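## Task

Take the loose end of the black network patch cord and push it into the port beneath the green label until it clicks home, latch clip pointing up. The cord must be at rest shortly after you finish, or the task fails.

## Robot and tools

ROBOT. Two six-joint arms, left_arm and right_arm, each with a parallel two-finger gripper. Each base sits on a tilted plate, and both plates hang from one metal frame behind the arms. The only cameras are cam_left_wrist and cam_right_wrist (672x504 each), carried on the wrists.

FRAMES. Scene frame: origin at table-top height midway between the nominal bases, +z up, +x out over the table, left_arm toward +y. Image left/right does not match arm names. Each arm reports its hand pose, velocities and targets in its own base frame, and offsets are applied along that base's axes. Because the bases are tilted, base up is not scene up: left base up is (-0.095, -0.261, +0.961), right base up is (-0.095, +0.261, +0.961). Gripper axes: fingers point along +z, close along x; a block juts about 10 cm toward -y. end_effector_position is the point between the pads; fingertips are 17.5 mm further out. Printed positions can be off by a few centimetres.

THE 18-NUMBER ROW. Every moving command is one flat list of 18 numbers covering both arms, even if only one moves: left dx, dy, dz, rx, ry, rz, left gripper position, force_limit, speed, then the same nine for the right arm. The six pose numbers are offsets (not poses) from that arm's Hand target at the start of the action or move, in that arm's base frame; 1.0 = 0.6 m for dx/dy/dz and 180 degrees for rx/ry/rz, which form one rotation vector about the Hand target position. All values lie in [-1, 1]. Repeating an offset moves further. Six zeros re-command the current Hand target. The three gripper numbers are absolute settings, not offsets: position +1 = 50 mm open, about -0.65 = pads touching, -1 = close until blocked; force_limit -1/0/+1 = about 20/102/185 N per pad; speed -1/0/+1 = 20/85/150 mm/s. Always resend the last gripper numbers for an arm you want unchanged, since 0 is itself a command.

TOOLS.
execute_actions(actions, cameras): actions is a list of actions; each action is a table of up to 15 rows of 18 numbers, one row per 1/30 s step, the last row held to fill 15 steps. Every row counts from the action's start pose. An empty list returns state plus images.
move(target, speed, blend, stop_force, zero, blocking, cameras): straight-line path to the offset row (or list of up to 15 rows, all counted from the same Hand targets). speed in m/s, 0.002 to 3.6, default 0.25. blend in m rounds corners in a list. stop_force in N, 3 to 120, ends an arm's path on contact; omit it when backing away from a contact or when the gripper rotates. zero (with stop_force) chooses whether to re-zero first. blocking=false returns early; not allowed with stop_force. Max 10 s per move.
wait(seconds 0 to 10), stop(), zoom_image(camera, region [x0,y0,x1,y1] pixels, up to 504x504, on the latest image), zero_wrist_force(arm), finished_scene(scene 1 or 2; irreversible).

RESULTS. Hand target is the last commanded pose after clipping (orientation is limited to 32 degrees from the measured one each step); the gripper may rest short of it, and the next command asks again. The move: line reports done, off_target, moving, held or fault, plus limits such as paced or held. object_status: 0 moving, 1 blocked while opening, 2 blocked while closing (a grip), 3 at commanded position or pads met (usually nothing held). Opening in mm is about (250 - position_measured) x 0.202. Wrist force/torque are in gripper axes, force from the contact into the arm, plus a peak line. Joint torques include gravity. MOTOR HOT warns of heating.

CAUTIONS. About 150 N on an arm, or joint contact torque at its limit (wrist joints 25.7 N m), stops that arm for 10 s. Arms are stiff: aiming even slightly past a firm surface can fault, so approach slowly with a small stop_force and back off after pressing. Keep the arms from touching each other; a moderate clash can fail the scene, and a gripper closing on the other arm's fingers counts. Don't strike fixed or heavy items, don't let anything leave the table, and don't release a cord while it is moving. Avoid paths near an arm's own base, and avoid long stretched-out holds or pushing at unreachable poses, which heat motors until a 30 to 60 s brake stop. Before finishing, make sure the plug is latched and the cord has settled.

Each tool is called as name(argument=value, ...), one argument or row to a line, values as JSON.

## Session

execute_actions(
  actions=[],
)

Scene clock: 0.00 s.
left_arm: end_effector_position=(+0.7641, +0.1577, +0.2719) position_measured=3 object_status=3 end_effector_quat_wxyz=(+0.119, -0.667, +0.731, +0.079) | right_arm: end_effector_position=(+0.7587, +0.1882, -0.0938) position_measured=3 object_status=3 end_effector_quat_wxyz=(+0.286, +0.945, +0.131, +0.089)
Joint positions: left_arm=[-0.063 -0.948 0.93 4.678 -1.289 3.179] | right_arm=[3.75 -2.582 -1.276 -0.971 0.973 1.94]
Joint velocities: within noise
Joint torques (N m): no reading
Wrist force (N): no reading
Wrist torque (N m): no reading
Wrist force, peak (N): no reading
Hand target: left_arm +0.7641, +0.1577, +0.2719; +0.119, -0.667, +0.731, +0.079 | right_arm +0.7587, +0.1882, -0.0938; +0.286, +0.945, +0.131, +0.089
Tool commands: left_gripper/position=+1.0 left_gripper/force_limit=+1.0 left_gripper/speed=+1.0 right_gripper/position=+1.0 right_gripper/force_limit=+1.0 right_gripper/speed=+1.0

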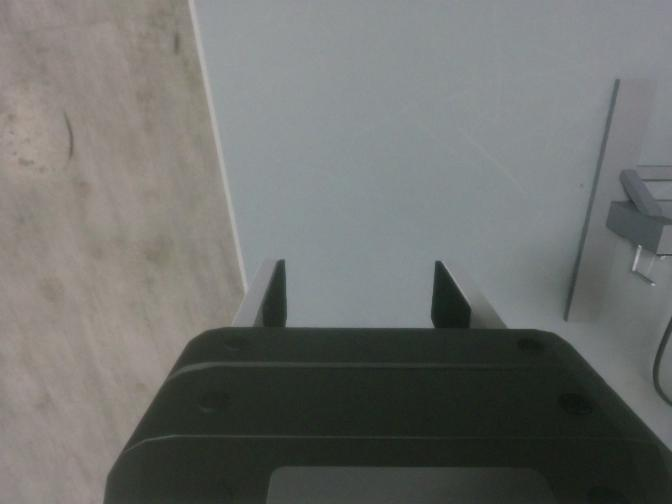

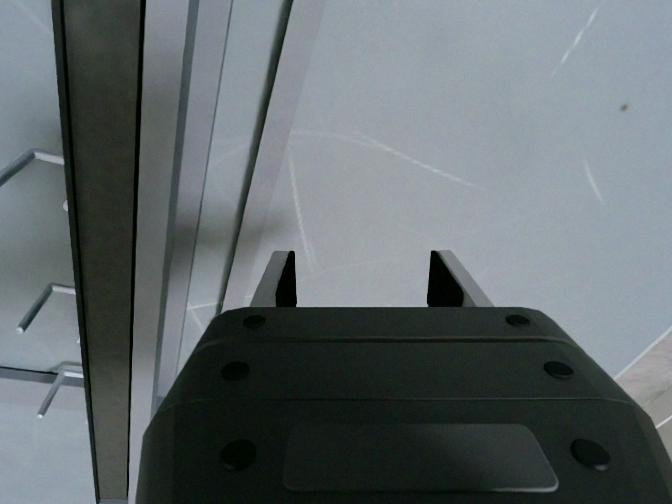

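move(
  target=[
    [0,0,0,0,0,0,1,1,1,-0.0345,0.096,0.352,0,0,0,1,1,1],
    [0,0,0,0,0,0,1,1,1,-0.513,-0.0243,0.338,0.0897,0.0551,0.005,1,1,1],
  ],
  speed=0.3,
  cameras=["all"],
)

zoom_image(
  camera="cam_right_wrist",
  region=[330, 0, 672, 256],
)

Scene clock: 13.17 s.
left_arm: end_effector_position=(+0.7641, +0.1577, +0.2719) position_measured=3 object_status=3 end_effector_quat_wxyz=(+0.119, -0.667, +0.731, +0.079) | right_arm: end_effector_position=(+0.4509, +0.1736, +0.1090) position_measured=3 object_status=3 end_effector_quat_wxyz=(+0.137, +0.979, +0.149, +0.027)
Joint positions: left_arm=[-0.063 -0.948 0.93 4.678 -1.289 3.179] | right_arm=[3.932 -1.676 -2.045 -1.115 1.318 2.075]
Joint torques (N m): left_arm=[-14.64 -48.67 -23.03 -2.78 0.09 0.28] | right_arm=[19.61 30.02 13.99 4.63 1.35 1.06]
Wrist force (N): left_arm=[0.2 0.0 0.6] | right_arm=[-0.5 0.1 0.8]
Wrist torque (N m): left_arm=[0.00 -0.03 -0.01] | right_arm=[-0.02 0.08 -0.01]
Wrist force, peak (N): left_arm=[0.2 0.6 0.2] | right_arm=[-2.8 0.6 1.3]
Hand target: left_arm +0.7641, +0.1577, +0.2719; +0.119, -0.667, +0.731, +0.079 | right_arm +0.4509, +0.1736, +0.1090; +0.137, +0.979, +0.149, +0.027
Off the commanded pose: left_arm 0.000 m, 0 deg | right_arm 0.000 m, 0 deg.
move: done

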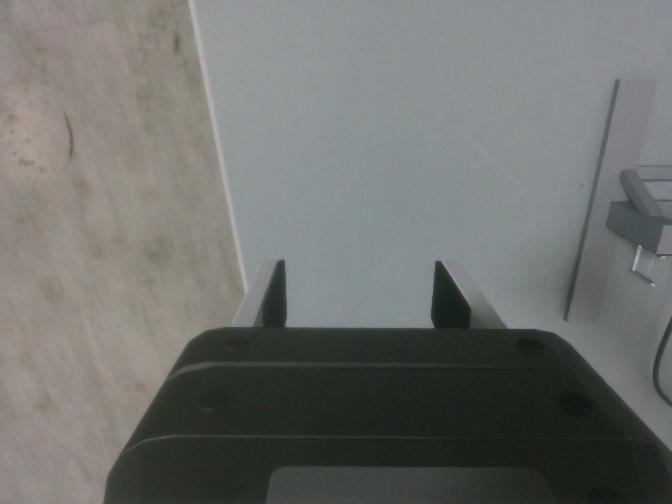

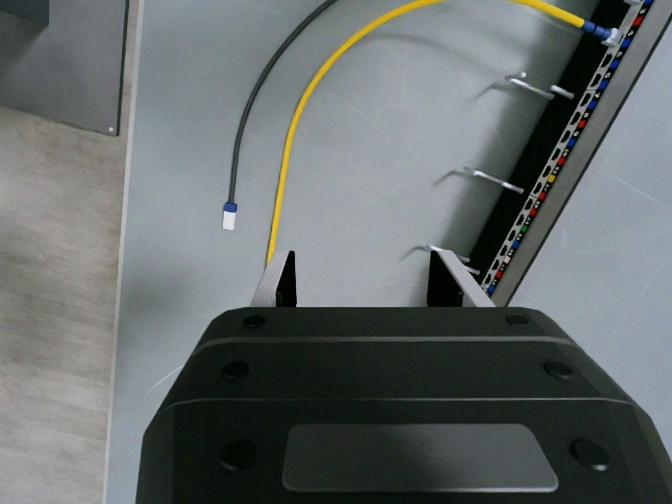

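Scaled by 1.474 from the camera's 672x504 image, which has a finer 960x720 frame.

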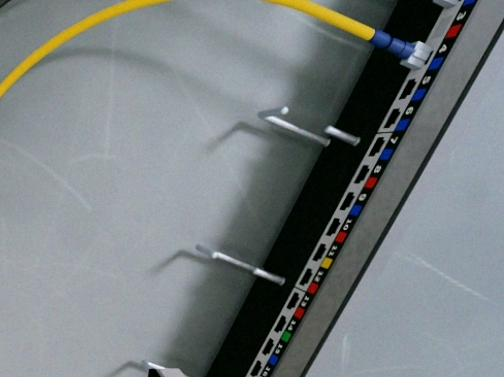

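zoom_image(
  camera="cam_right_wrist",
  region=[195, 180, 265, 250],
)

zoom_image(
  camera="cam_right_wrist",
  region=[470, 130, 600, 300],
)

Scaled by 7.200 from the camera's 672x504 image, which has a finer 960x720 frame.

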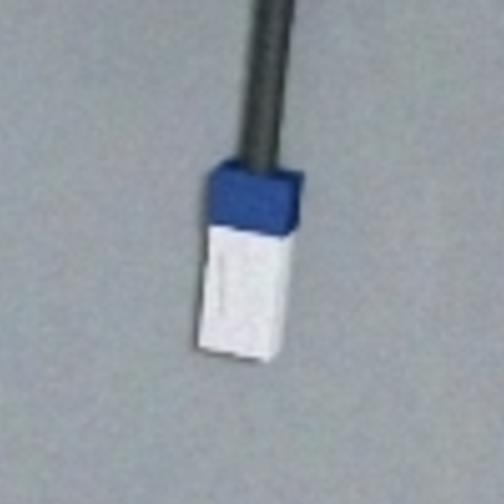

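Scaled by 2.965 from the camera's 672x504 image, which has a finer 960x720 frame.

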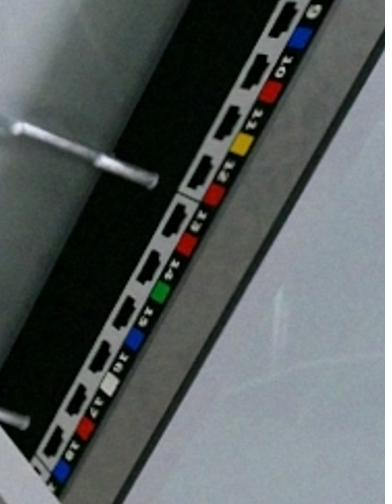

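move(
  target=[0,0,0,0,0,0,1,1,1,-0.1497,-0.228,-0.3812,0.0052,-0.0145,-0.0534,0.1,-0.8,0],
  cameras=["cam_right_wrist"],
)

zoom_image(
  camera="cam_right_wrist",
  region=[280, 220, 440, 340],
)

Scene clock: 33.03 s.
left_arm: end_effector_position=(+0.7641, +0.1577, +0.2719) position_measured=3 object_status=3 end_effector_quat_wxyz=(+0.119, -0.667, +0.731, +0.079) | right_arm: end_effector_position=(+0.3611, +0.0368, -0.1197) position_measured=138 object_status=3 end_effector_quat_wxyz=(+0.135, +0.988, +0.063, +0.039)
Joint positions: left_arm=[-0.063 -0.948 0.93 4.678 -1.289 3.179] | right_arm=[3.83 -2.093 -2.58 -0.136 1.307 2.145]
Joint torques (N m): left_arm=[-13.4 -48.62 -23.69 -2.73 0 0.36] | right_arm=[0.88 16.76 -1.92 4.42 -1.52 -1.7]
Wrist force (N): left_arm=[0.2 0.0 0.1] | right_arm=[-0.4 0.1 0.8]
Wrist torque (N m): left_arm=[-0.01 -0.03 0.00] | right_arm=[-0.01 0.03 0.08]
Wrist force, peak (N): left_arm=[0.5 0.4 -0.2] | right_arm=[-1.7 1.0 2.7]
Hand target: left_arm +0.7641, +0.1577, +0.2719; +0.119, -0.667, +0.731, +0.079 | right_arm +0.3611, +0.0368, -0.1197; +0.135, +0.988, +0.063, +0.039
Off the commanded pose: left_arm 0.000 m, 0 deg | right_arm 0.000 m, 0 deg.
move: done
Images, in order (width x height): cam_right_wrist 672x504.

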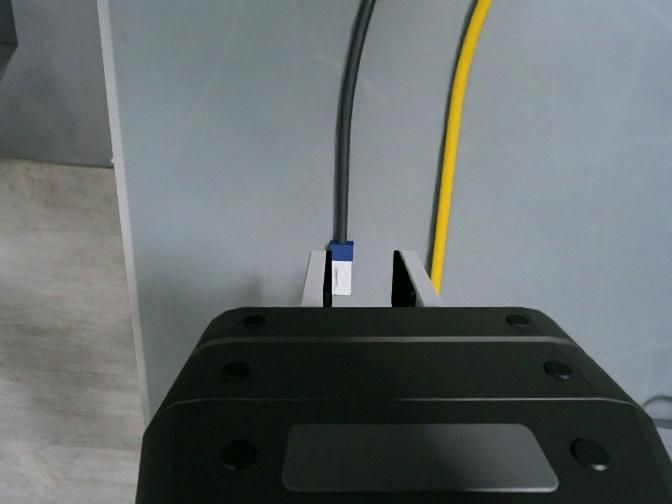

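Scaled by 3.150 from the camera's 672x504 image, which has a finer 960x720 frame.

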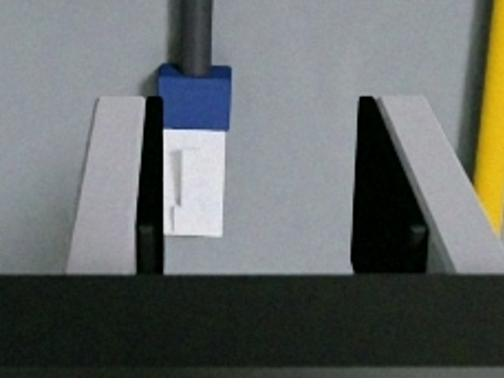

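move(
  target=[0,0,0,0,0,0,1,1,1,-0.0002,-0.0358,-0.0768,0,0,0,0.1,-0.8,0],
  speed=0.1,
  cameras=["cam_right_wrist"],
)

zoom_image(
  camera="cam_right_wrist",
  region=[280, 220, 440, 340],
)

Scene clock: 39.93 s.
left_arm: end_effector_position=(+0.7641, +0.1577, +0.2719) position_measured=3 object_status=3 end_effector_quat_wxyz=(+0.119, -0.667, +0.731, +0.079) | right_arm: end_effector_position=(+0.3609, +0.0154, -0.1658) position_measured=138 object_status=3 end_effector_quat_wxyz=(+0.135, +0.988, +0.063, +0.039)
Joint positions: left_arm=[-0.063 -0.948 0.93 4.678 -1.289 3.179] | right_arm=[3.778 -2.303 -2.571 0.08 1.302 2.092]
Joint torques (N m): left_arm=[-13.26 -48.52 -22.81 -2.89 -0.03 0.26] | right_arm=[1.6 19.15 9.11 4.59 -1.53 -1.65]
Wrist force (N): left_arm=[-0.1 0.3 0.1] | right_arm=[-0.6 0.2 0.7]
Wrist torque (N m): left_arm=[0.04 0.03 0.00] | right_arm=[-0.02 0.08 0.08]
Wrist force, peak (N): left_arm=[0.6 0.3 0.0] | right_arm=[-0.7 0.5 2.0]
Hand target: left_arm +0.7641, +0.1577, +0.2719; +0.119, -0.667, +0.731, +0.079 | right_arm +0.3609, +0.0154, -0.1658; +0.135, +0.988, +0.063, +0.039
Off the commanded pose: left_arm 0.000 m, 0 deg | right_arm 0.000 m, 0 deg.
move: done
Images, in order (width x height): cam_right_wrist 672x504.

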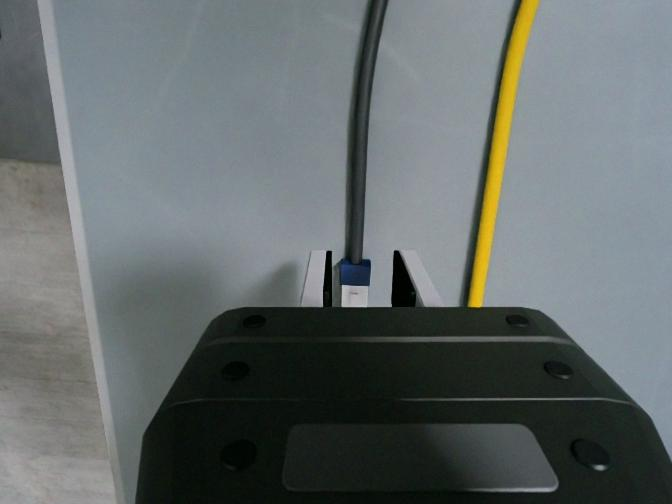

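Scaled by 3.150 from the camera's 672x504 image, which has a finer 960x720 frame.

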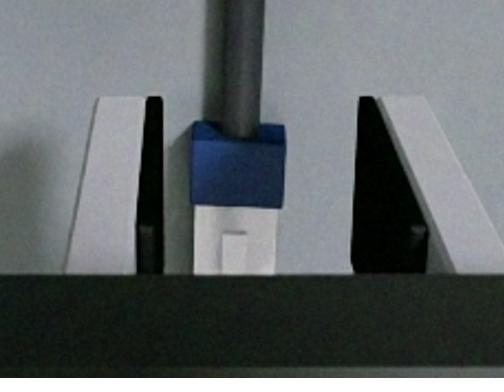

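move(
  target=[0,0,0,0,0,0,1,1,1,0.0026,-0.0108,-0.0515,0,0,0,0.1,-0.8,0],
  speed=0.04,
  stop_force=4,
  cameras=["cam_right_wrist"],
)

zoom_image(
  camera="cam_right_wrist",
  region=[280, 220, 440, 340],
)

Scene clock: 47.27 s.
left_arm: end_effector_position=(+0.7641, +0.1577, +0.2719) position_measured=3 object_status=3 end_effector_quat_wxyz=(+0.119, -0.667, +0.731, +0.079) | right_arm: end_effector_position=(+0.3625, +0.0089, -0.1967) position_measured=138 object_status=3 end_effector_quat_wxyz=(+0.135, +0.988, +0.063, +0.039)
Joint positions: left_arm=[-0.063 -0.948 0.93 4.678 -1.289 3.179] | right_arm=[3.759 -2.435 -2.542 0.186 1.301 2.072]
Joint torques (N m): left_arm=[-14.33 -47.89 -21.52 -2.73 0.16 0.38] | right_arm=[2.02 21.92 7.16 4.7 -1.5 -1.7]
Wrist force (N): left_arm=[0.3 0.0 0.3] | right_arm=[-0.4 0.4 0.9]
Wrist torque (N m): left_arm=[-0.01 -0.03 0.00] | right_arm=[0.02 0.05 0.08]
Wrist force, peak (N): left_arm=[0.5 0.6 0.4] | right_arm=[-0.5 0.3 1.3]
Hand target: left_arm +0.7641, +0.1577, +0.2719; +0.119, -0.667, +0.731, +0.079 | right_arm +0.3625, +0.0089, -0.1967; +0.135, +0.988, +0.063, +0.039
Off the commanded pose: left_arm 0.000 m, 0 deg | right_arm 0.000 m, 0 deg.
move: done
Images, in order (width x height): cam_right_wrist 672x504.

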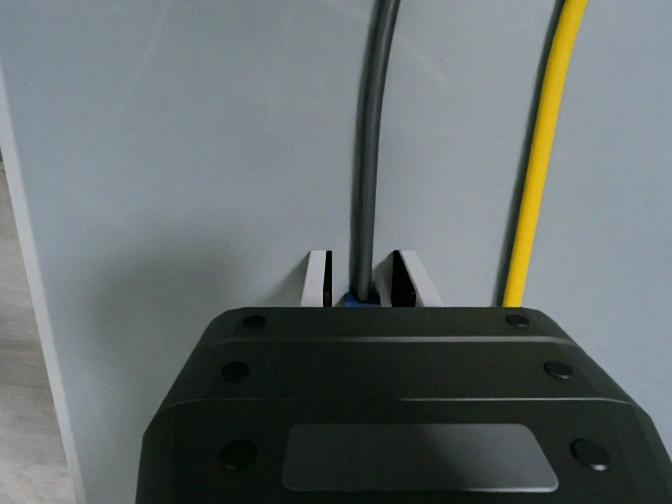

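Scaled by 3.150 from the camera's 672x504 image, which has a finer 960x720 frame.

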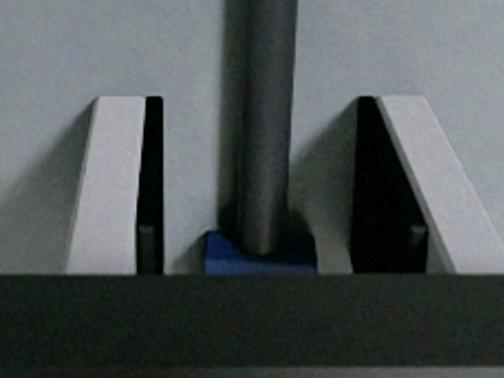

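move(
  target=[0,0,0,0,0,0,1,1,1,0,0,0,0,0,0,-1,-0.6,-1],
)

move(
  target=[0,0,0,0,0,0,1,1,1,-0.0157,0.0436,0.1601,0,0,0,-1,-0.6,-1],
  speed=0.1,
  cameras=["cam_right_wrist"],
)

zoom_image(
  camera="cam_right_wrist",
  region=[280, 200, 440, 320],
)

Scene clock: 51.57 s.
left_arm: end_effector_position=(+0.7641, +0.1577, +0.2719) position_measured=3 object_status=3 end_effector_quat_wxyz=(+0.119, -0.667, +0.731, +0.079) | right_arm: end_effector_position=(+0.3625, +0.0089, -0.1967) position_measured=197 object_status=2 end_effector_quat_wxyz=(+0.135, +0.988, +0.063, +0.039)
Joint positions: left_arm=[-0.063 -0.948 0.93 4.678 -1.289 3.179] | right_arm=[3.759 -2.435 -2.542 0.186 1.301 2.072]
Joint torques (N m): left_arm=[-13.34 -48.93 -23.58 -2.82 0.34 0.18] | right_arm=[2.37 21.91 6.99 4.47 -1.53 -1.7]
Wrist force (N): left_arm=[0.4 0.1 -0.1] | right_arm=[-0.5 0.2 1.0]
Wrist torque (N m): left_arm=[0.01 -0.05 0.00] | right_arm=[0.00 0.06 0.08]
Wrist force, peak (N): left_arm=[0.3 0.3 0.5] | right_arm=[-0.6 0.3 1.1]
Hand target: left_arm +0.7641, +0.1577, +0.2719; +0.119, -0.667, +0.731, +0.079 | right_arm +0.3625, +0.0089, -0.1967; +0.135, +0.988, +0.063, +0.039
Off the commanded pose: left_arm 0.000 m, 0 deg | right_arm 0.000 m, 0 deg.
move: done

Scene clock: 53.13 s.
left_arm: end_effector_position=(+0.7641, +0.1577, +0.2719) position_measured=3 object_status=3 end_effector_quat_wxyz=(+0.119, -0.667, +0.731, +0.079) | right_arm: end_effector_position=(+0.3531, +0.0350, -0.1007) position_measured=197 object_status=2 end_effector_quat_wxyz=(+0.135, +0.988, +0.063, +0.039)
Joint positions: left_arm=[-0.063 -0.948 0.93 4.678 -1.289 3.179] | right_arm=[3.841 -2.003 -2.606 -0.203 1.308 2.157]
Joint torques (N m): left_arm=[-13.03 -49.22 -23.22 -2.88 0.32 0.47] | right_arm=[18.61 29.75 15.3 1.73 1.36 1.11]
Wrist force (N): left_arm=[0.2 0.3 0.1] | right_arm=[-0.6 0.3 0.9]
Wrist torque (N m): left_arm=[0.04 -0.03 0.00] | right_arm=[-0.01 0.08 -0.01]
Wrist force, peak (N): left_arm=[-0.1 0.5 0.5] | right_arm=[-0.7 0.4 2.1]
Hand target: left_arm +0.7641, +0.1577, +0.2719; +0.119, -0.667, +0.731, +0.079 | right_arm +0.3531, +0.0350, -0.1007; +0.135, +0.988, +0.063, +0.039
Off the commanded pose: left_arm 0.000 m, 0 deg | right_arm 0.000 m, 0 deg.
move: done
Images, in order (width x height): cam_right_wrist 672x504.

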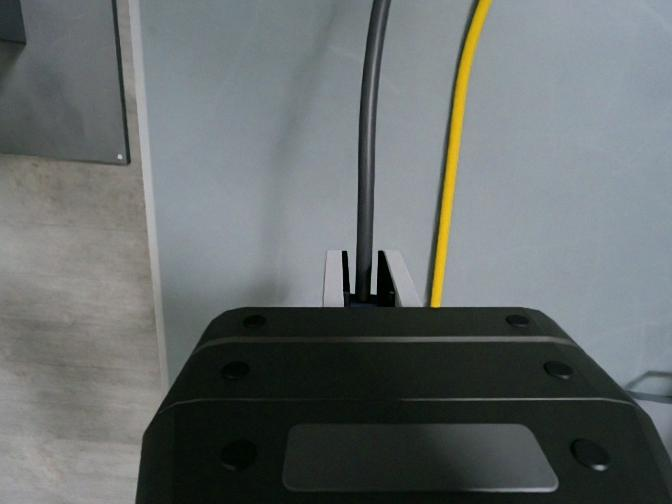

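Scaled by 3.150 from the camera's 672x504 image, which has a finer 960x720 frame.

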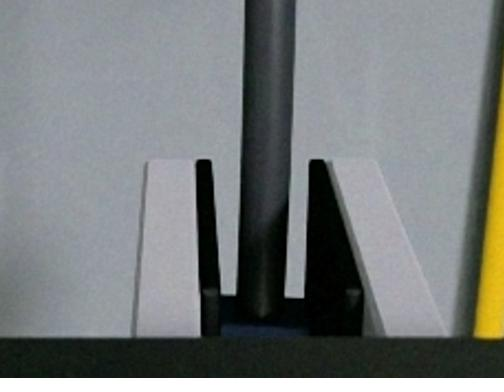

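move(
  target=[
    [0,0,0,0,0,0,1,1,1,0.2862,0.2072,0.1972,-0.0413,0.1148,0.4216,-1,-0.6,-1],
  ],
  speed=0.2,
)

move(
  target=[
    [-0.35,-0.2,-0.1,-0.1716,-0.27,-0.334,1,1,1,0,0,0,0,0,0,-1,-0.6,-1],
    [-0.311,-0.494,-0.489,-0.1716,-0.27,-0.334,1,1,1,0,0,0,0,0,0,-1,-0.6,-1],
  ],
  speed=0.2,
  cameras=["all"],
)

Scene clock: 68.33 s.
left_arm: end_effector_position=(+0.7641, +0.1577, +0.2719) position_measured=3 object_status=3 end_effector_quat_wxyz=(+0.119, -0.667, +0.731, +0.079) | right_arm: end_effector_position=(+0.5248, +0.1593, +0.0177) position_measured=197 object_status=2 end_effector_quat_wxyz=(+0.129, +0.723, +0.677, -0.056)
Joint positions: left_arm=[-0.063 -0.948 0.93 4.678 -1.289 3.179] | right_arm=[3.813 -1.957 -1.982 -0.867 1.304 0.749]
Joint torques (N m): left_arm=[-12.82 -48.01 -22.65 -2.86 0.32 0.2] | right_arm=[4.25 24.33 26.88 1.62 1.41 -1.88]
Wrist force (N): left_arm=[0.0 0.2 -0.1] | right_arm=[-0.5 0.1 1.0]
Wrist torque (N m): left_arm=[0.03 0.00 0.00] | right_arm=[-0.04 0.05 0.10]
Wrist force, peak (N): left_arm=[0.5 0.3 0.5] | right_arm=[-1.0 0.5 1.4]
Hand target: left_arm +0.7641, +0.1577, +0.2719; +0.119, -0.667, +0.731, +0.079 | right_arm +0.5248, +0.1594, +0.0177; +0.129, +0.723, +0.677, -0.056
Off the commanded pose: left_arm 0.000 m, 0 deg | right_arm 0.000 m, 0 deg.
move: done

Scene clock: 74.33 s.
left_arm: end_effector_position=(+0.5775, -0.1387, -0.0214) position_measured=3 object_status=3 end_effector_quat_wxyz=(+0.246, -0.208, +0.840, -0.437) | right_arm: end_effector_position=(+0.5248, +0.1594, +0.0177) position_measured=197 object_status=2 end_effector_quat_wxyz=(+0.129, +0.723, +0.677, -0.056)
Joint positions: left_arm=[-0.261 -0.642 2.196 2.18 -2.045 3.711] | right_arm=[3.813 -1.957 -1.982 -0.867 1.304 0.749]
Joint torques (N m): left_arm=[-22.28 -25.52 -12.79 -5.45 0.86 -1.58] | right_arm=[3.56 23.81 27.34 1.74 1.44 -1.71]
Wrist force (N): left_arm=[0.9 -1.6 0.3] | right_arm=[-0.6 0.0 1.1]
Wrist torque (N m): left_arm=[-0.24 0.01 0.41] | right_arm=[-0.05 0.07 0.09]
Wrist force, peak (N): left_arm=[0.3 -3.0 -1.6] | right_arm=[-0.6 0.0 1.4]
Hand target: left_arm +0.5775, -0.1387, -0.0215; +0.246, -0.208, +0.840, -0.437 | right_arm +0.5248, +0.1594, +0.0177; +0.129, +0.723, +0.677, -0.056
Off the commanded pose: left_arm 0.000 m, 0 deg | right_arm 0.000 m, 0 deg.
move: done

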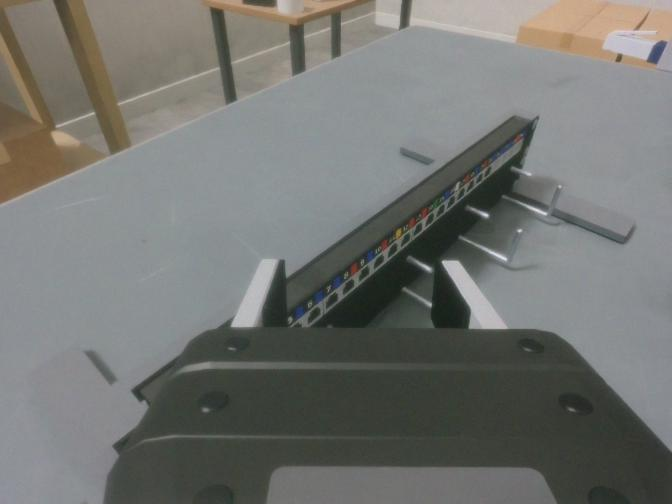

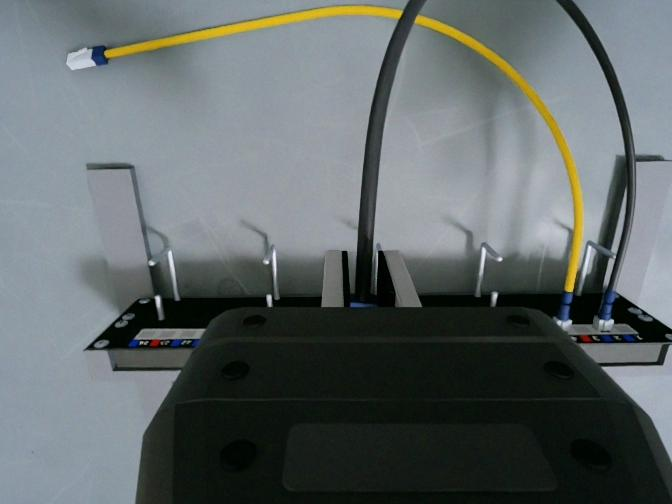

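move(
  target=[0,0,0,0,0,0,1,1,1,0.0968,-0.0565,-0.2407,0,0,0,-1,-0.6,-1],
  speed=0.1,
  stop_force=8,
  cameras=["all"],
)

zoom_image(
  camera="cam_left_wrist",
  region=[400, 150, 500, 240],
)

Scene clock: 83.10 s.
left_arm: end_effector_position=(+0.5775, -0.1387, -0.0215) position_measured=3 object_status=3 end_effector_quat_wxyz=(+0.246, -0.208, +0.840, -0.437) | right_arm: end_effector_position=(+0.5829, +0.1255, -0.1268) position_measured=197 object_status=2 end_effector_quat_wxyz=(+0.129, +0.723, +0.677, -0.056)
Joint positions: left_arm=[-0.261 -0.642 2.196 2.18 -2.045 3.711] | right_arm=[3.702 -2.321 -1.895 -0.558 1.296 0.635]
Joint torques (N m): left_arm=[-21.54 -23.33 -13.43 -5.37 1.17 -1.75] | right_arm=[6.3 33.38 22.37 4.52 -1.43 -1.58]
Wrist force (N): left_arm=[0.9 -1.5 -0.1] | right_arm=[-0.5 0.1 1.0]
Wrist torque (N m): left_arm=[-0.22 0.00 0.41] | right_arm=[-0.04 0.04 0.08]
Wrist force, peak (N): left_arm=[1.2 -1.8 -0.4] | right_arm=[-0.5 0.1 2.2]
Hand target: left_arm +0.5775, -0.1387, -0.0215; +0.246, -0.208, +0.840, -0.437 | right_arm +0.5829, +0.1255, -0.1268; +0.129, +0.723, +0.677, -0.056
Off the commanded pose: left_arm 0.000 m, 0 deg | right_arm 0.000 m, 0 deg.
move: done

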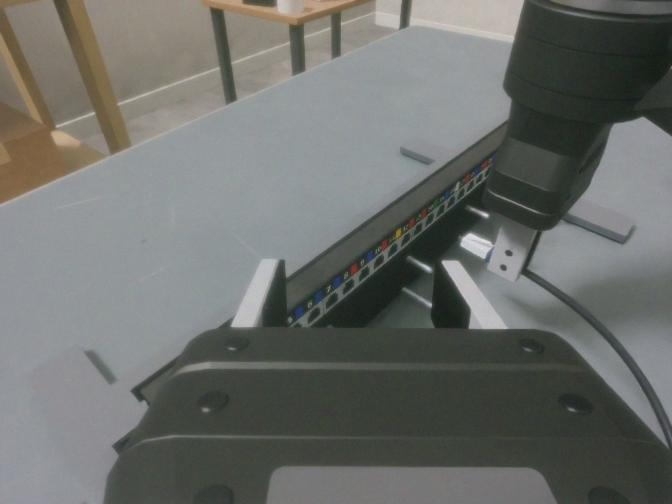

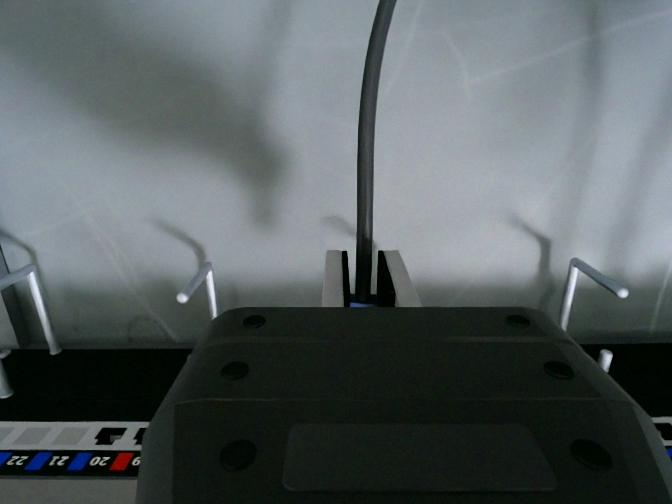

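Scaled by 5.040 from the camera's 672x504 image, which has a finer 960x720 frame.

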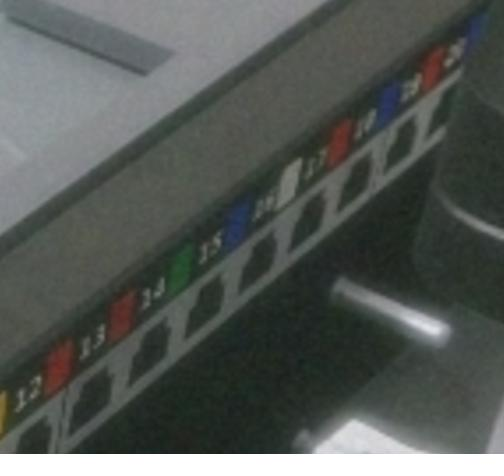

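zoom_image(
  camera="cam_left_wrist",
  region=[420, 190, 520, 280],
)

zoom_image(
  camera="cam_right_wrist",
  region=[0, 400, 160, 500],
)

zoom_image(
  camera="cam_right_wrist",
  region=[552, 340, 672, 470],
)

Scaled by 5.040 from the camera's 672x504 image, which has a finer 960x720 frame.

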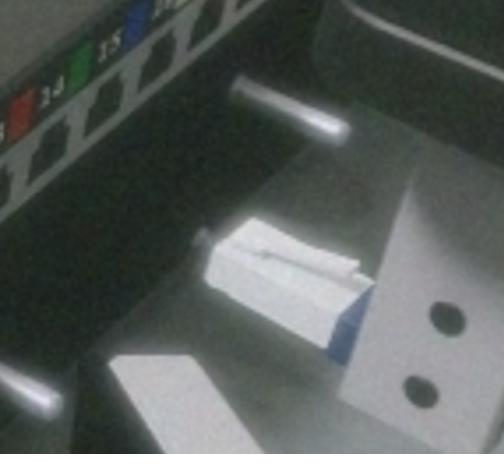

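Scaled by 3.150 from the camera's 672x504 image, which has a finer 960x720 frame.

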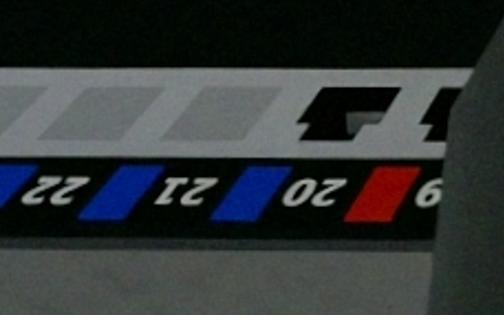

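Scaled by 3.877 from the camera's 672x504 image, which has a finer 960x720 frame.

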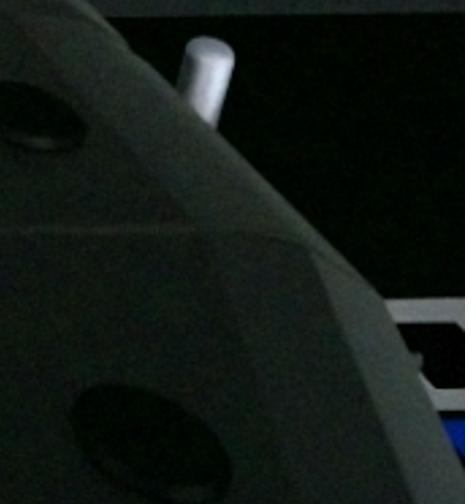

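move(
  target=[0,0,0,0,0,0,1,1,1,0.0427,-0.0017,0.0072,0,0,0,-1,-0.6,-1],
  speed=0.04,
  stop_force=6,
  cameras=["all"],
)

zoom_image(
  camera="cam_left_wrist",
  region=[410, 190, 480, 250],
)

zoom_image(
  camera="cam_right_wrist",
  region=[0, 340, 180, 460],
)

zoom_image(
  camera="cam_right_wrist",
  region=[552, 340, 672, 460],
)

Scene clock: 112.87 s.
left_arm: end_effector_position=(+0.5775, -0.1387, -0.0215) position_measured=3 object_status=3 end_effector_quat_wxyz=(+0.246, -0.208, +0.840, -0.437) | right_arm: end_effector_position=(+0.6085, +0.1244, -0.1224) position_measured=197 object_status=2 end_effector_quat_wxyz=(+0.129, +0.723, +0.677, -0.056)
Joint positions: left_arm=[-0.261 -0.642 2.196 2.18 -2.045 3.711] | right_arm=[3.678 -2.344 -1.821 -0.604 1.294 0.61]
Joint torques (N m): left_arm=[-21.31 -24.23 -13.11 -5.32 0.98 -1.68] | right_arm=[6.42 35.19 23.49 1.66 -1.45 -1.67]
Wrist force (N): left_arm=[0.9 -1.6 -0.2] | right_arm=[-0.5 0.1 0.9]
Wrist torque (N m): left_arm=[-0.23 0.00 0.41] | right_arm=[-0.02 0.03 0.08]
Wrist force, peak (N): left_arm=[1.3 -1.8 0.0] | right_arm=[-0.6 -0.1 1.4]
Hand target: left_arm +0.5775, -0.1387, -0.0215; +0.246, -0.208, +0.840, -0.437 | right_arm +0.6085, +0.1244, -0.1224; +0.129, +0.723, +0.677, -0.056
Off the commanded pose: left_arm 0.000 m, 0 deg | right_arm 0.000 m, 0 deg.
move: done

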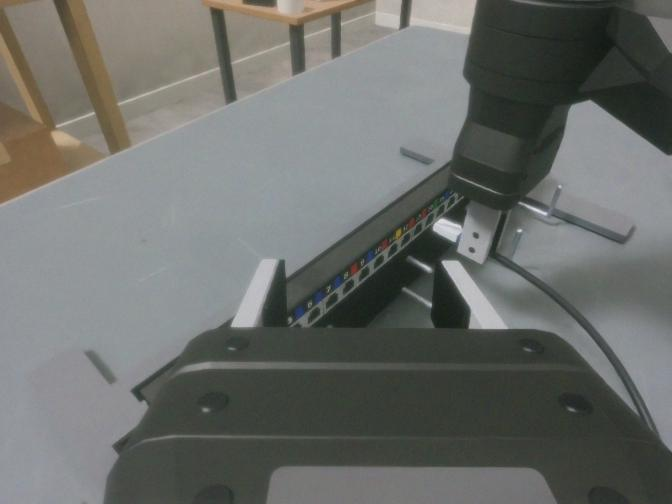

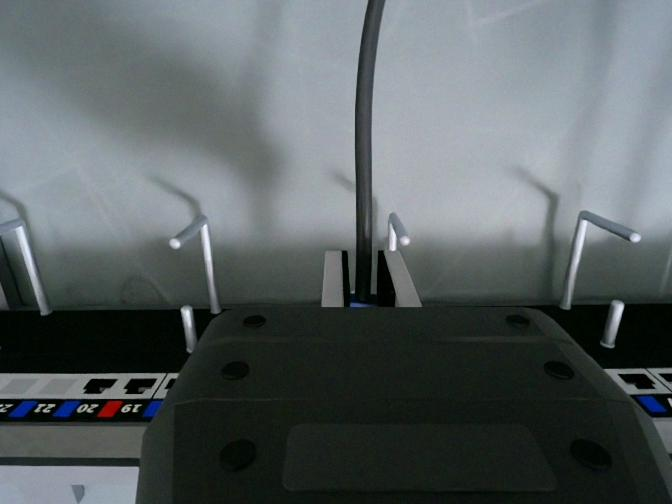

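Scaled by 7.200 from the camera's 672x504 image, which has a finer 960x720 frame.

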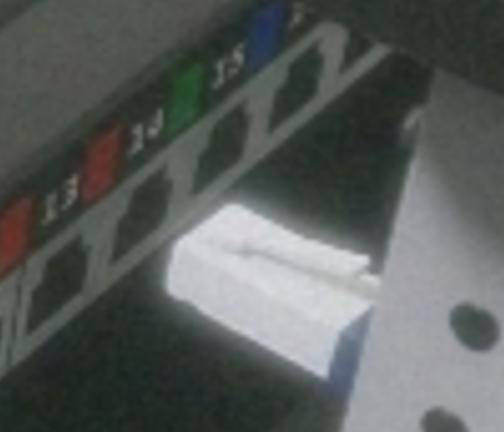

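Scaled by 2.800 from the camera's 672x504 image, which has a finer 960x720 frame.

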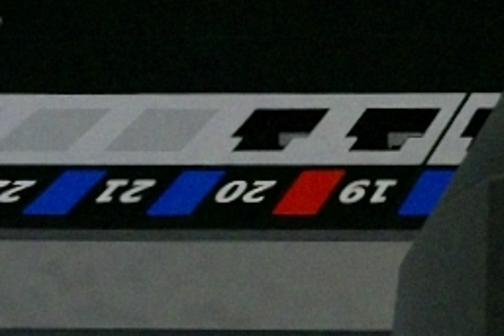

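Scaled by 4.200 from the camera's 672x504 image, which has a finer 960x720 frame.

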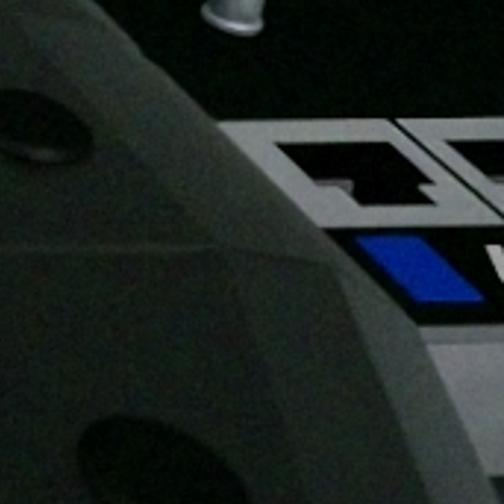

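move(
  target=[0,0,0,0,0,0,1,1,1,0.0097,-0.0055,0.0017,0,0,0,-1,-0.6,-1],
  speed=0.02,
  stop_force=5,
  cameras=["all"],
)

zoom_image(
  camera="cam_left_wrist",
  region=[410, 190, 470, 240],
)

zoom_image(
  camera="cam_right_wrist",
  region=[0, 340, 180, 460],
)

zoom_image(
  camera="cam_right_wrist",
  region=[552, 340, 672, 460],
)

Scene clock: 120.40 s.
left_arm: end_effector_position=(+0.5775, -0.1387, -0.0215) position_measured=3 object_status=3 end_effector_quat_wxyz=(+0.246, -0.208, +0.840, -0.437) | right_arm: end_effector_position=(+0.6143, +0.1211, -0.1214) position_measured=197 object_status=2 end_effector_quat_wxyz=(+0.129, +0.723, +0.677, -0.056)
Joint positions: left_arm=[-0.261 -0.642 2.196 2.18 -2.045 3.711] | right_arm=[3.668 -2.348 -1.807 -0.611 1.294 0.6]
Joint torques (N m): left_arm=[-22.14 -24.2 -12.66 -5.28 0.73 -1.69] | right_arm=[6.3 35.67 23.51 1.62 -1.49 -1.7]
Wrist force (N): left_arm=[1.0 -1.7 0.3] | right_arm=[-0.3 0.2 1.0]
Wrist torque (N m): left_arm=[-0.26 -0.02 0.41] | right_arm=[0.00 0.01 0.08]
Wrist force, peak (N): left_arm=[1.1 -2.0 -0.2] | right_arm=[-0.6 0.1 1.3]
Hand target: left_arm +0.5775, -0.1387, -0.0215; +0.246, -0.208, +0.840, -0.437 | right_arm +0.6143, +0.1211, -0.1214; +0.129, +0.723, +0.677, -0.056
Off the commanded pose: left_arm 0.000 m, 0 deg | right_arm 0.000 m, 0 deg.
move: done

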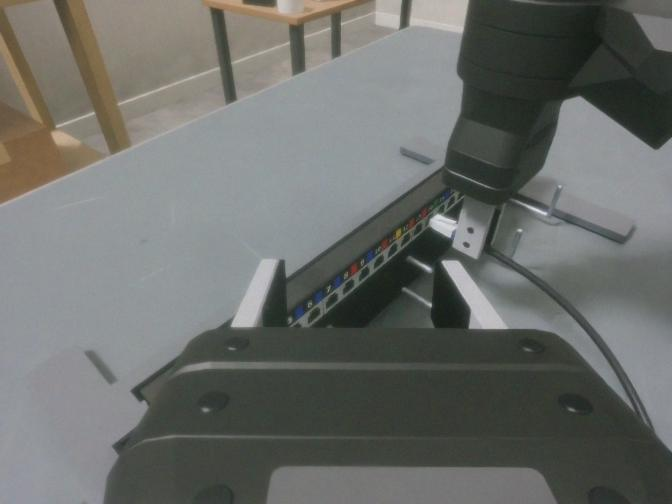

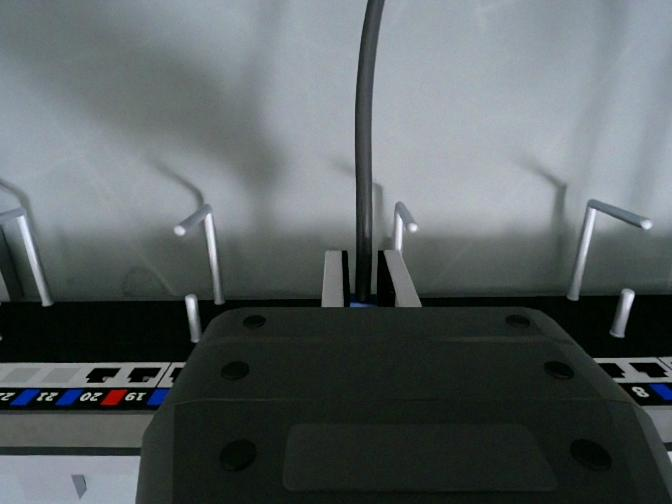

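Scaled by 8.400 from the camera's 672x504 image, which has a finer 960x720 frame.

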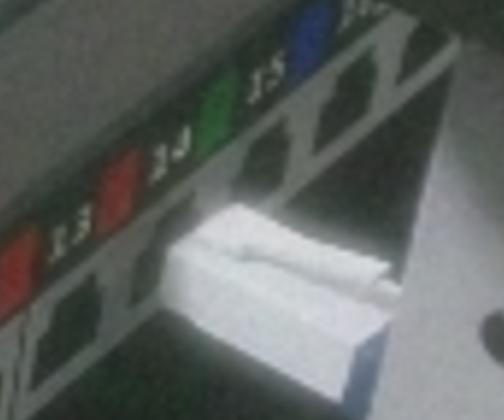

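Scaled by 2.800 from the camera's 672x504 image, which has a finer 960x720 frame.

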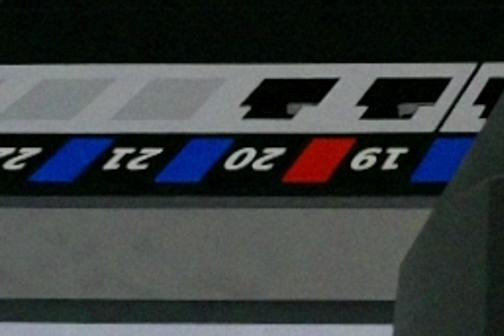

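Scaled by 4.200 from the camera's 672x504 image, which has a finer 960x720 frame.

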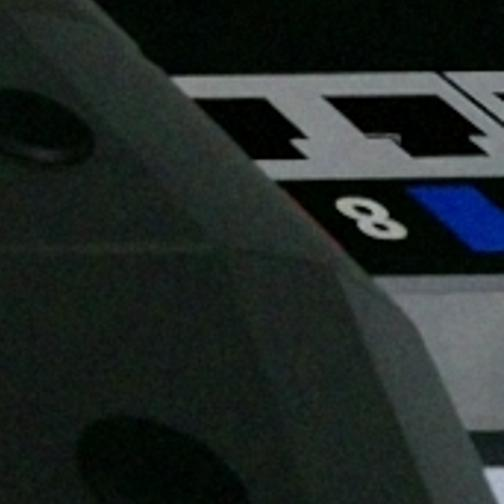

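move(
  target=[
    [0.0002,-0.0013,-0.0022,0,0,0,1,1,1,0,0,0,0,0,0,-1,-0.6,-1],
  ],
  speed=0.01,
)

move(
  target=[
    [0,0,0,0,0,0,1,1,1,0.0002,-0.0013,-0.0022,0,0,0,-1,-0.6,-1],
    [0,0,0,0,0,0,1,1,1,0.0168,-0.0026,-0.0005,0,0,0,-1,-0.6,-1],
  ],
  speed=0.006,
  stop_force=8,
  cameras=["all"],
)

zoom_image(
  camera="cam_left_wrist",
  region=[410, 190, 470, 240],
)

Scene clock: 126.53 s.
left_arm: end_effector_position=(+0.5776, -0.1395, -0.0228) position_measured=3 object_status=3 end_effector_quat_wxyz=(+0.246, -0.208, +0.840, -0.437) | right_arm: end_effector_position=(+0.6143, +0.1211, -0.1214) position_measured=197 object_status=2 end_effector_quat_wxyz=(+0.129, +0.723, +0.677, -0.056)
Joint positions: left_arm=[-0.263 -0.638 2.195 2.177 -2.043 3.71] | right_arm=[3.668 -2.348 -1.807 -0.611 1.294 0.6]
Joint torques (N m): left_arm=[-21.58 -24.12 -13.38 -5.4 0.99 -1.8] | right_arm=[7.42 35.81 23.03 1.73 -1.5 -1.71]
Wrist force (N): left_arm=[0.9 -1.5 0.1] | right_arm=[-0.6 0.1 0.9]
Wrist torque (N m): left_arm=[-0.22 0.00 0.41] | right_arm=[-0.02 0.04 0.08]
Wrist force, peak (N): left_arm=[1.2 -2.1 0.0] | right_arm=[-0.6 0.2 1.1]
Hand target: left_arm +0.5776, -0.1395, -0.0228; +0.246, -0.208, +0.840, -0.437 | right_arm +0.6143, +0.1211, -0.1214; +0.129, +0.723, +0.677, -0.056
Off the commanded pose: left_arm 0.000 m, 0 deg | right_arm 0.000 m, 0 deg.
move: done

Scene clock: 128.67 s.
left_arm: end_effector_position=(+0.5776, -0.1395, -0.0228) position_measured=3 object_status=3 end_effector_quat_wxyz=(+0.246, -0.208, +0.840, -0.437) | right_arm: end_effector_position=(+0.6187, +0.1200, -0.1223) position_measured=197 object_status=2 end_effector_quat_wxyz=(+0.129, +0.723, +0.677, -0.056)
Joint positions: left_arm=[-0.263 -0.638 2.194 2.177 -2.043 3.71] | right_arm=[3.663 -2.355 -1.794 -0.615 1.294 0.594]
Joint torques (N m): left_arm=[-21.24 -24.15 -13 -5.49 0.8 -1.72] | right_arm=[25.13 54.82 11 5.45 -1.77 1.01]
Wrist force (N): left_arm=[1.2 -1.7 -0.2] | right_arm=[-1.8 -7.2 0.3]
Wrist torque (N m): left_arm=[-0.25 -0.05 0.41] | right_arm=[-0.05 0.03 0.08]
Wrist force, peak (N): left_arm=[1.0 -1.9 -0.4] | right_arm=[-2.1 -11.5 0.3]
Hand target: left_arm +0.5776, -0.1395, -0.0228; +0.246, -0.208, +0.840, -0.437 | right_arm +0.6187, +0.1200, -0.1223; +0.129, +0.723, +0.677, -0.056 (not the last commanded pose)
Off the commanded pose: left_arm 0.000 m, 0 deg | right_arm 0.006 m, 0 deg.
move: contact (right_arm); path passed 1 of 2 targets

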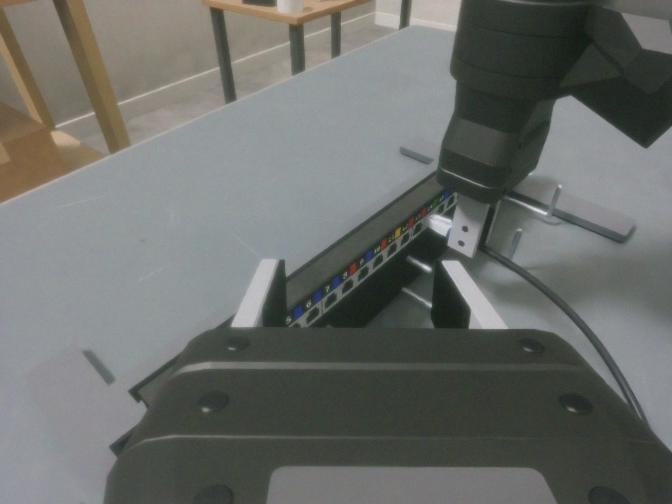

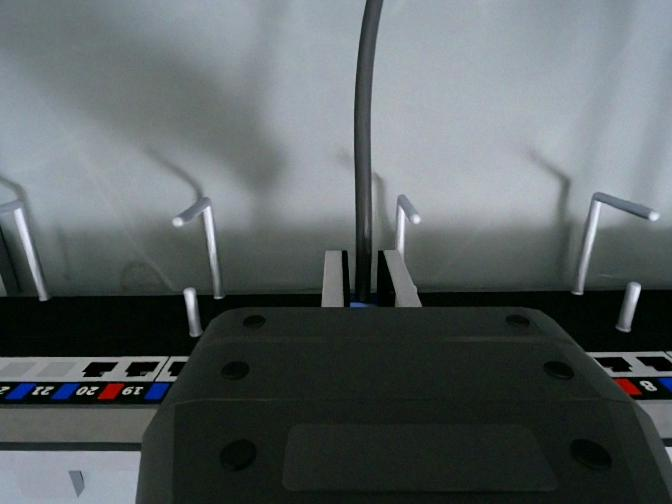

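Scaled by 8.400 from the camera's 672x504 image, which has a finer 960x720 frame.

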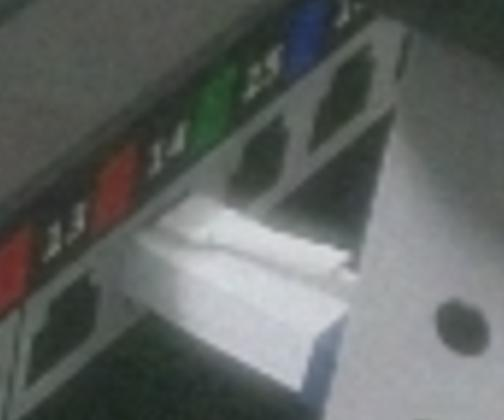

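move(
  target=[
    [0,0,0,0,0,0,1,1,1,-0.0025,0.0012,-0.0006,0,0,0,-1,-0.6,-1],
    [0,0,0,0,0,0,1,1,1,0.0099,0.0006,0.0008,0,0,0,-1,-0.6,-1],
  ],
  speed=0.006,
  stop_force=8,
)

Scene clock: 134.80 s.
left_arm: end_effector_position=(+0.5776, -0.1395, -0.0228) position_measured=3 object_status=3 end_effector_quat_wxyz=(+0.246, -0.208, +0.840, -0.437) | right_arm: end_effector_position=(+0.6191, +0.1206, -0.1225) position_measured=197 object_status=2 end_effector_quat_wxyz=(+0.129, +0.723, +0.677, -0.056)
Joint positions: left_arm=[-0.263 -0.638 2.194 2.177 -2.043 3.71] | right_arm=[3.664 -2.356 -1.792 -0.616 1.294 0.595]
Joint torques (N m): left_arm=[-22.23 -23.91 -13.83 -5.34 0.95 -1.66] | right_arm=[23.83 56.39 14.37 6.9 -3.02 0.99]
Wrist force (N): left_arm=[0.8 -1.7 0.0] | right_arm=[-2.7 -14.8 0.1]
Wrist torque (N m): left_arm=[-0.26 0.02 0.41] | right_arm=[-0.04 0.01 0.09]
Wrist force, peak (N): left_arm=[1.0 -2.0 -0.1] | right_arm=[-2.8 -19.9 0.1]
Hand target: left_arm +0.5776, -0.1395, -0.0228; +0.246, -0.208, +0.840, -0.437 | right_arm +0.6191, +0.1206, -0.1225; +0.129, +0.723, +0.677, -0.056 (not the last commanded pose)
Off the commanded pose: left_arm 0.000 m, 0 deg | right_arm 0.006 m, 0 deg.
move: contact (right_arm); path passed 1 of 2 targets


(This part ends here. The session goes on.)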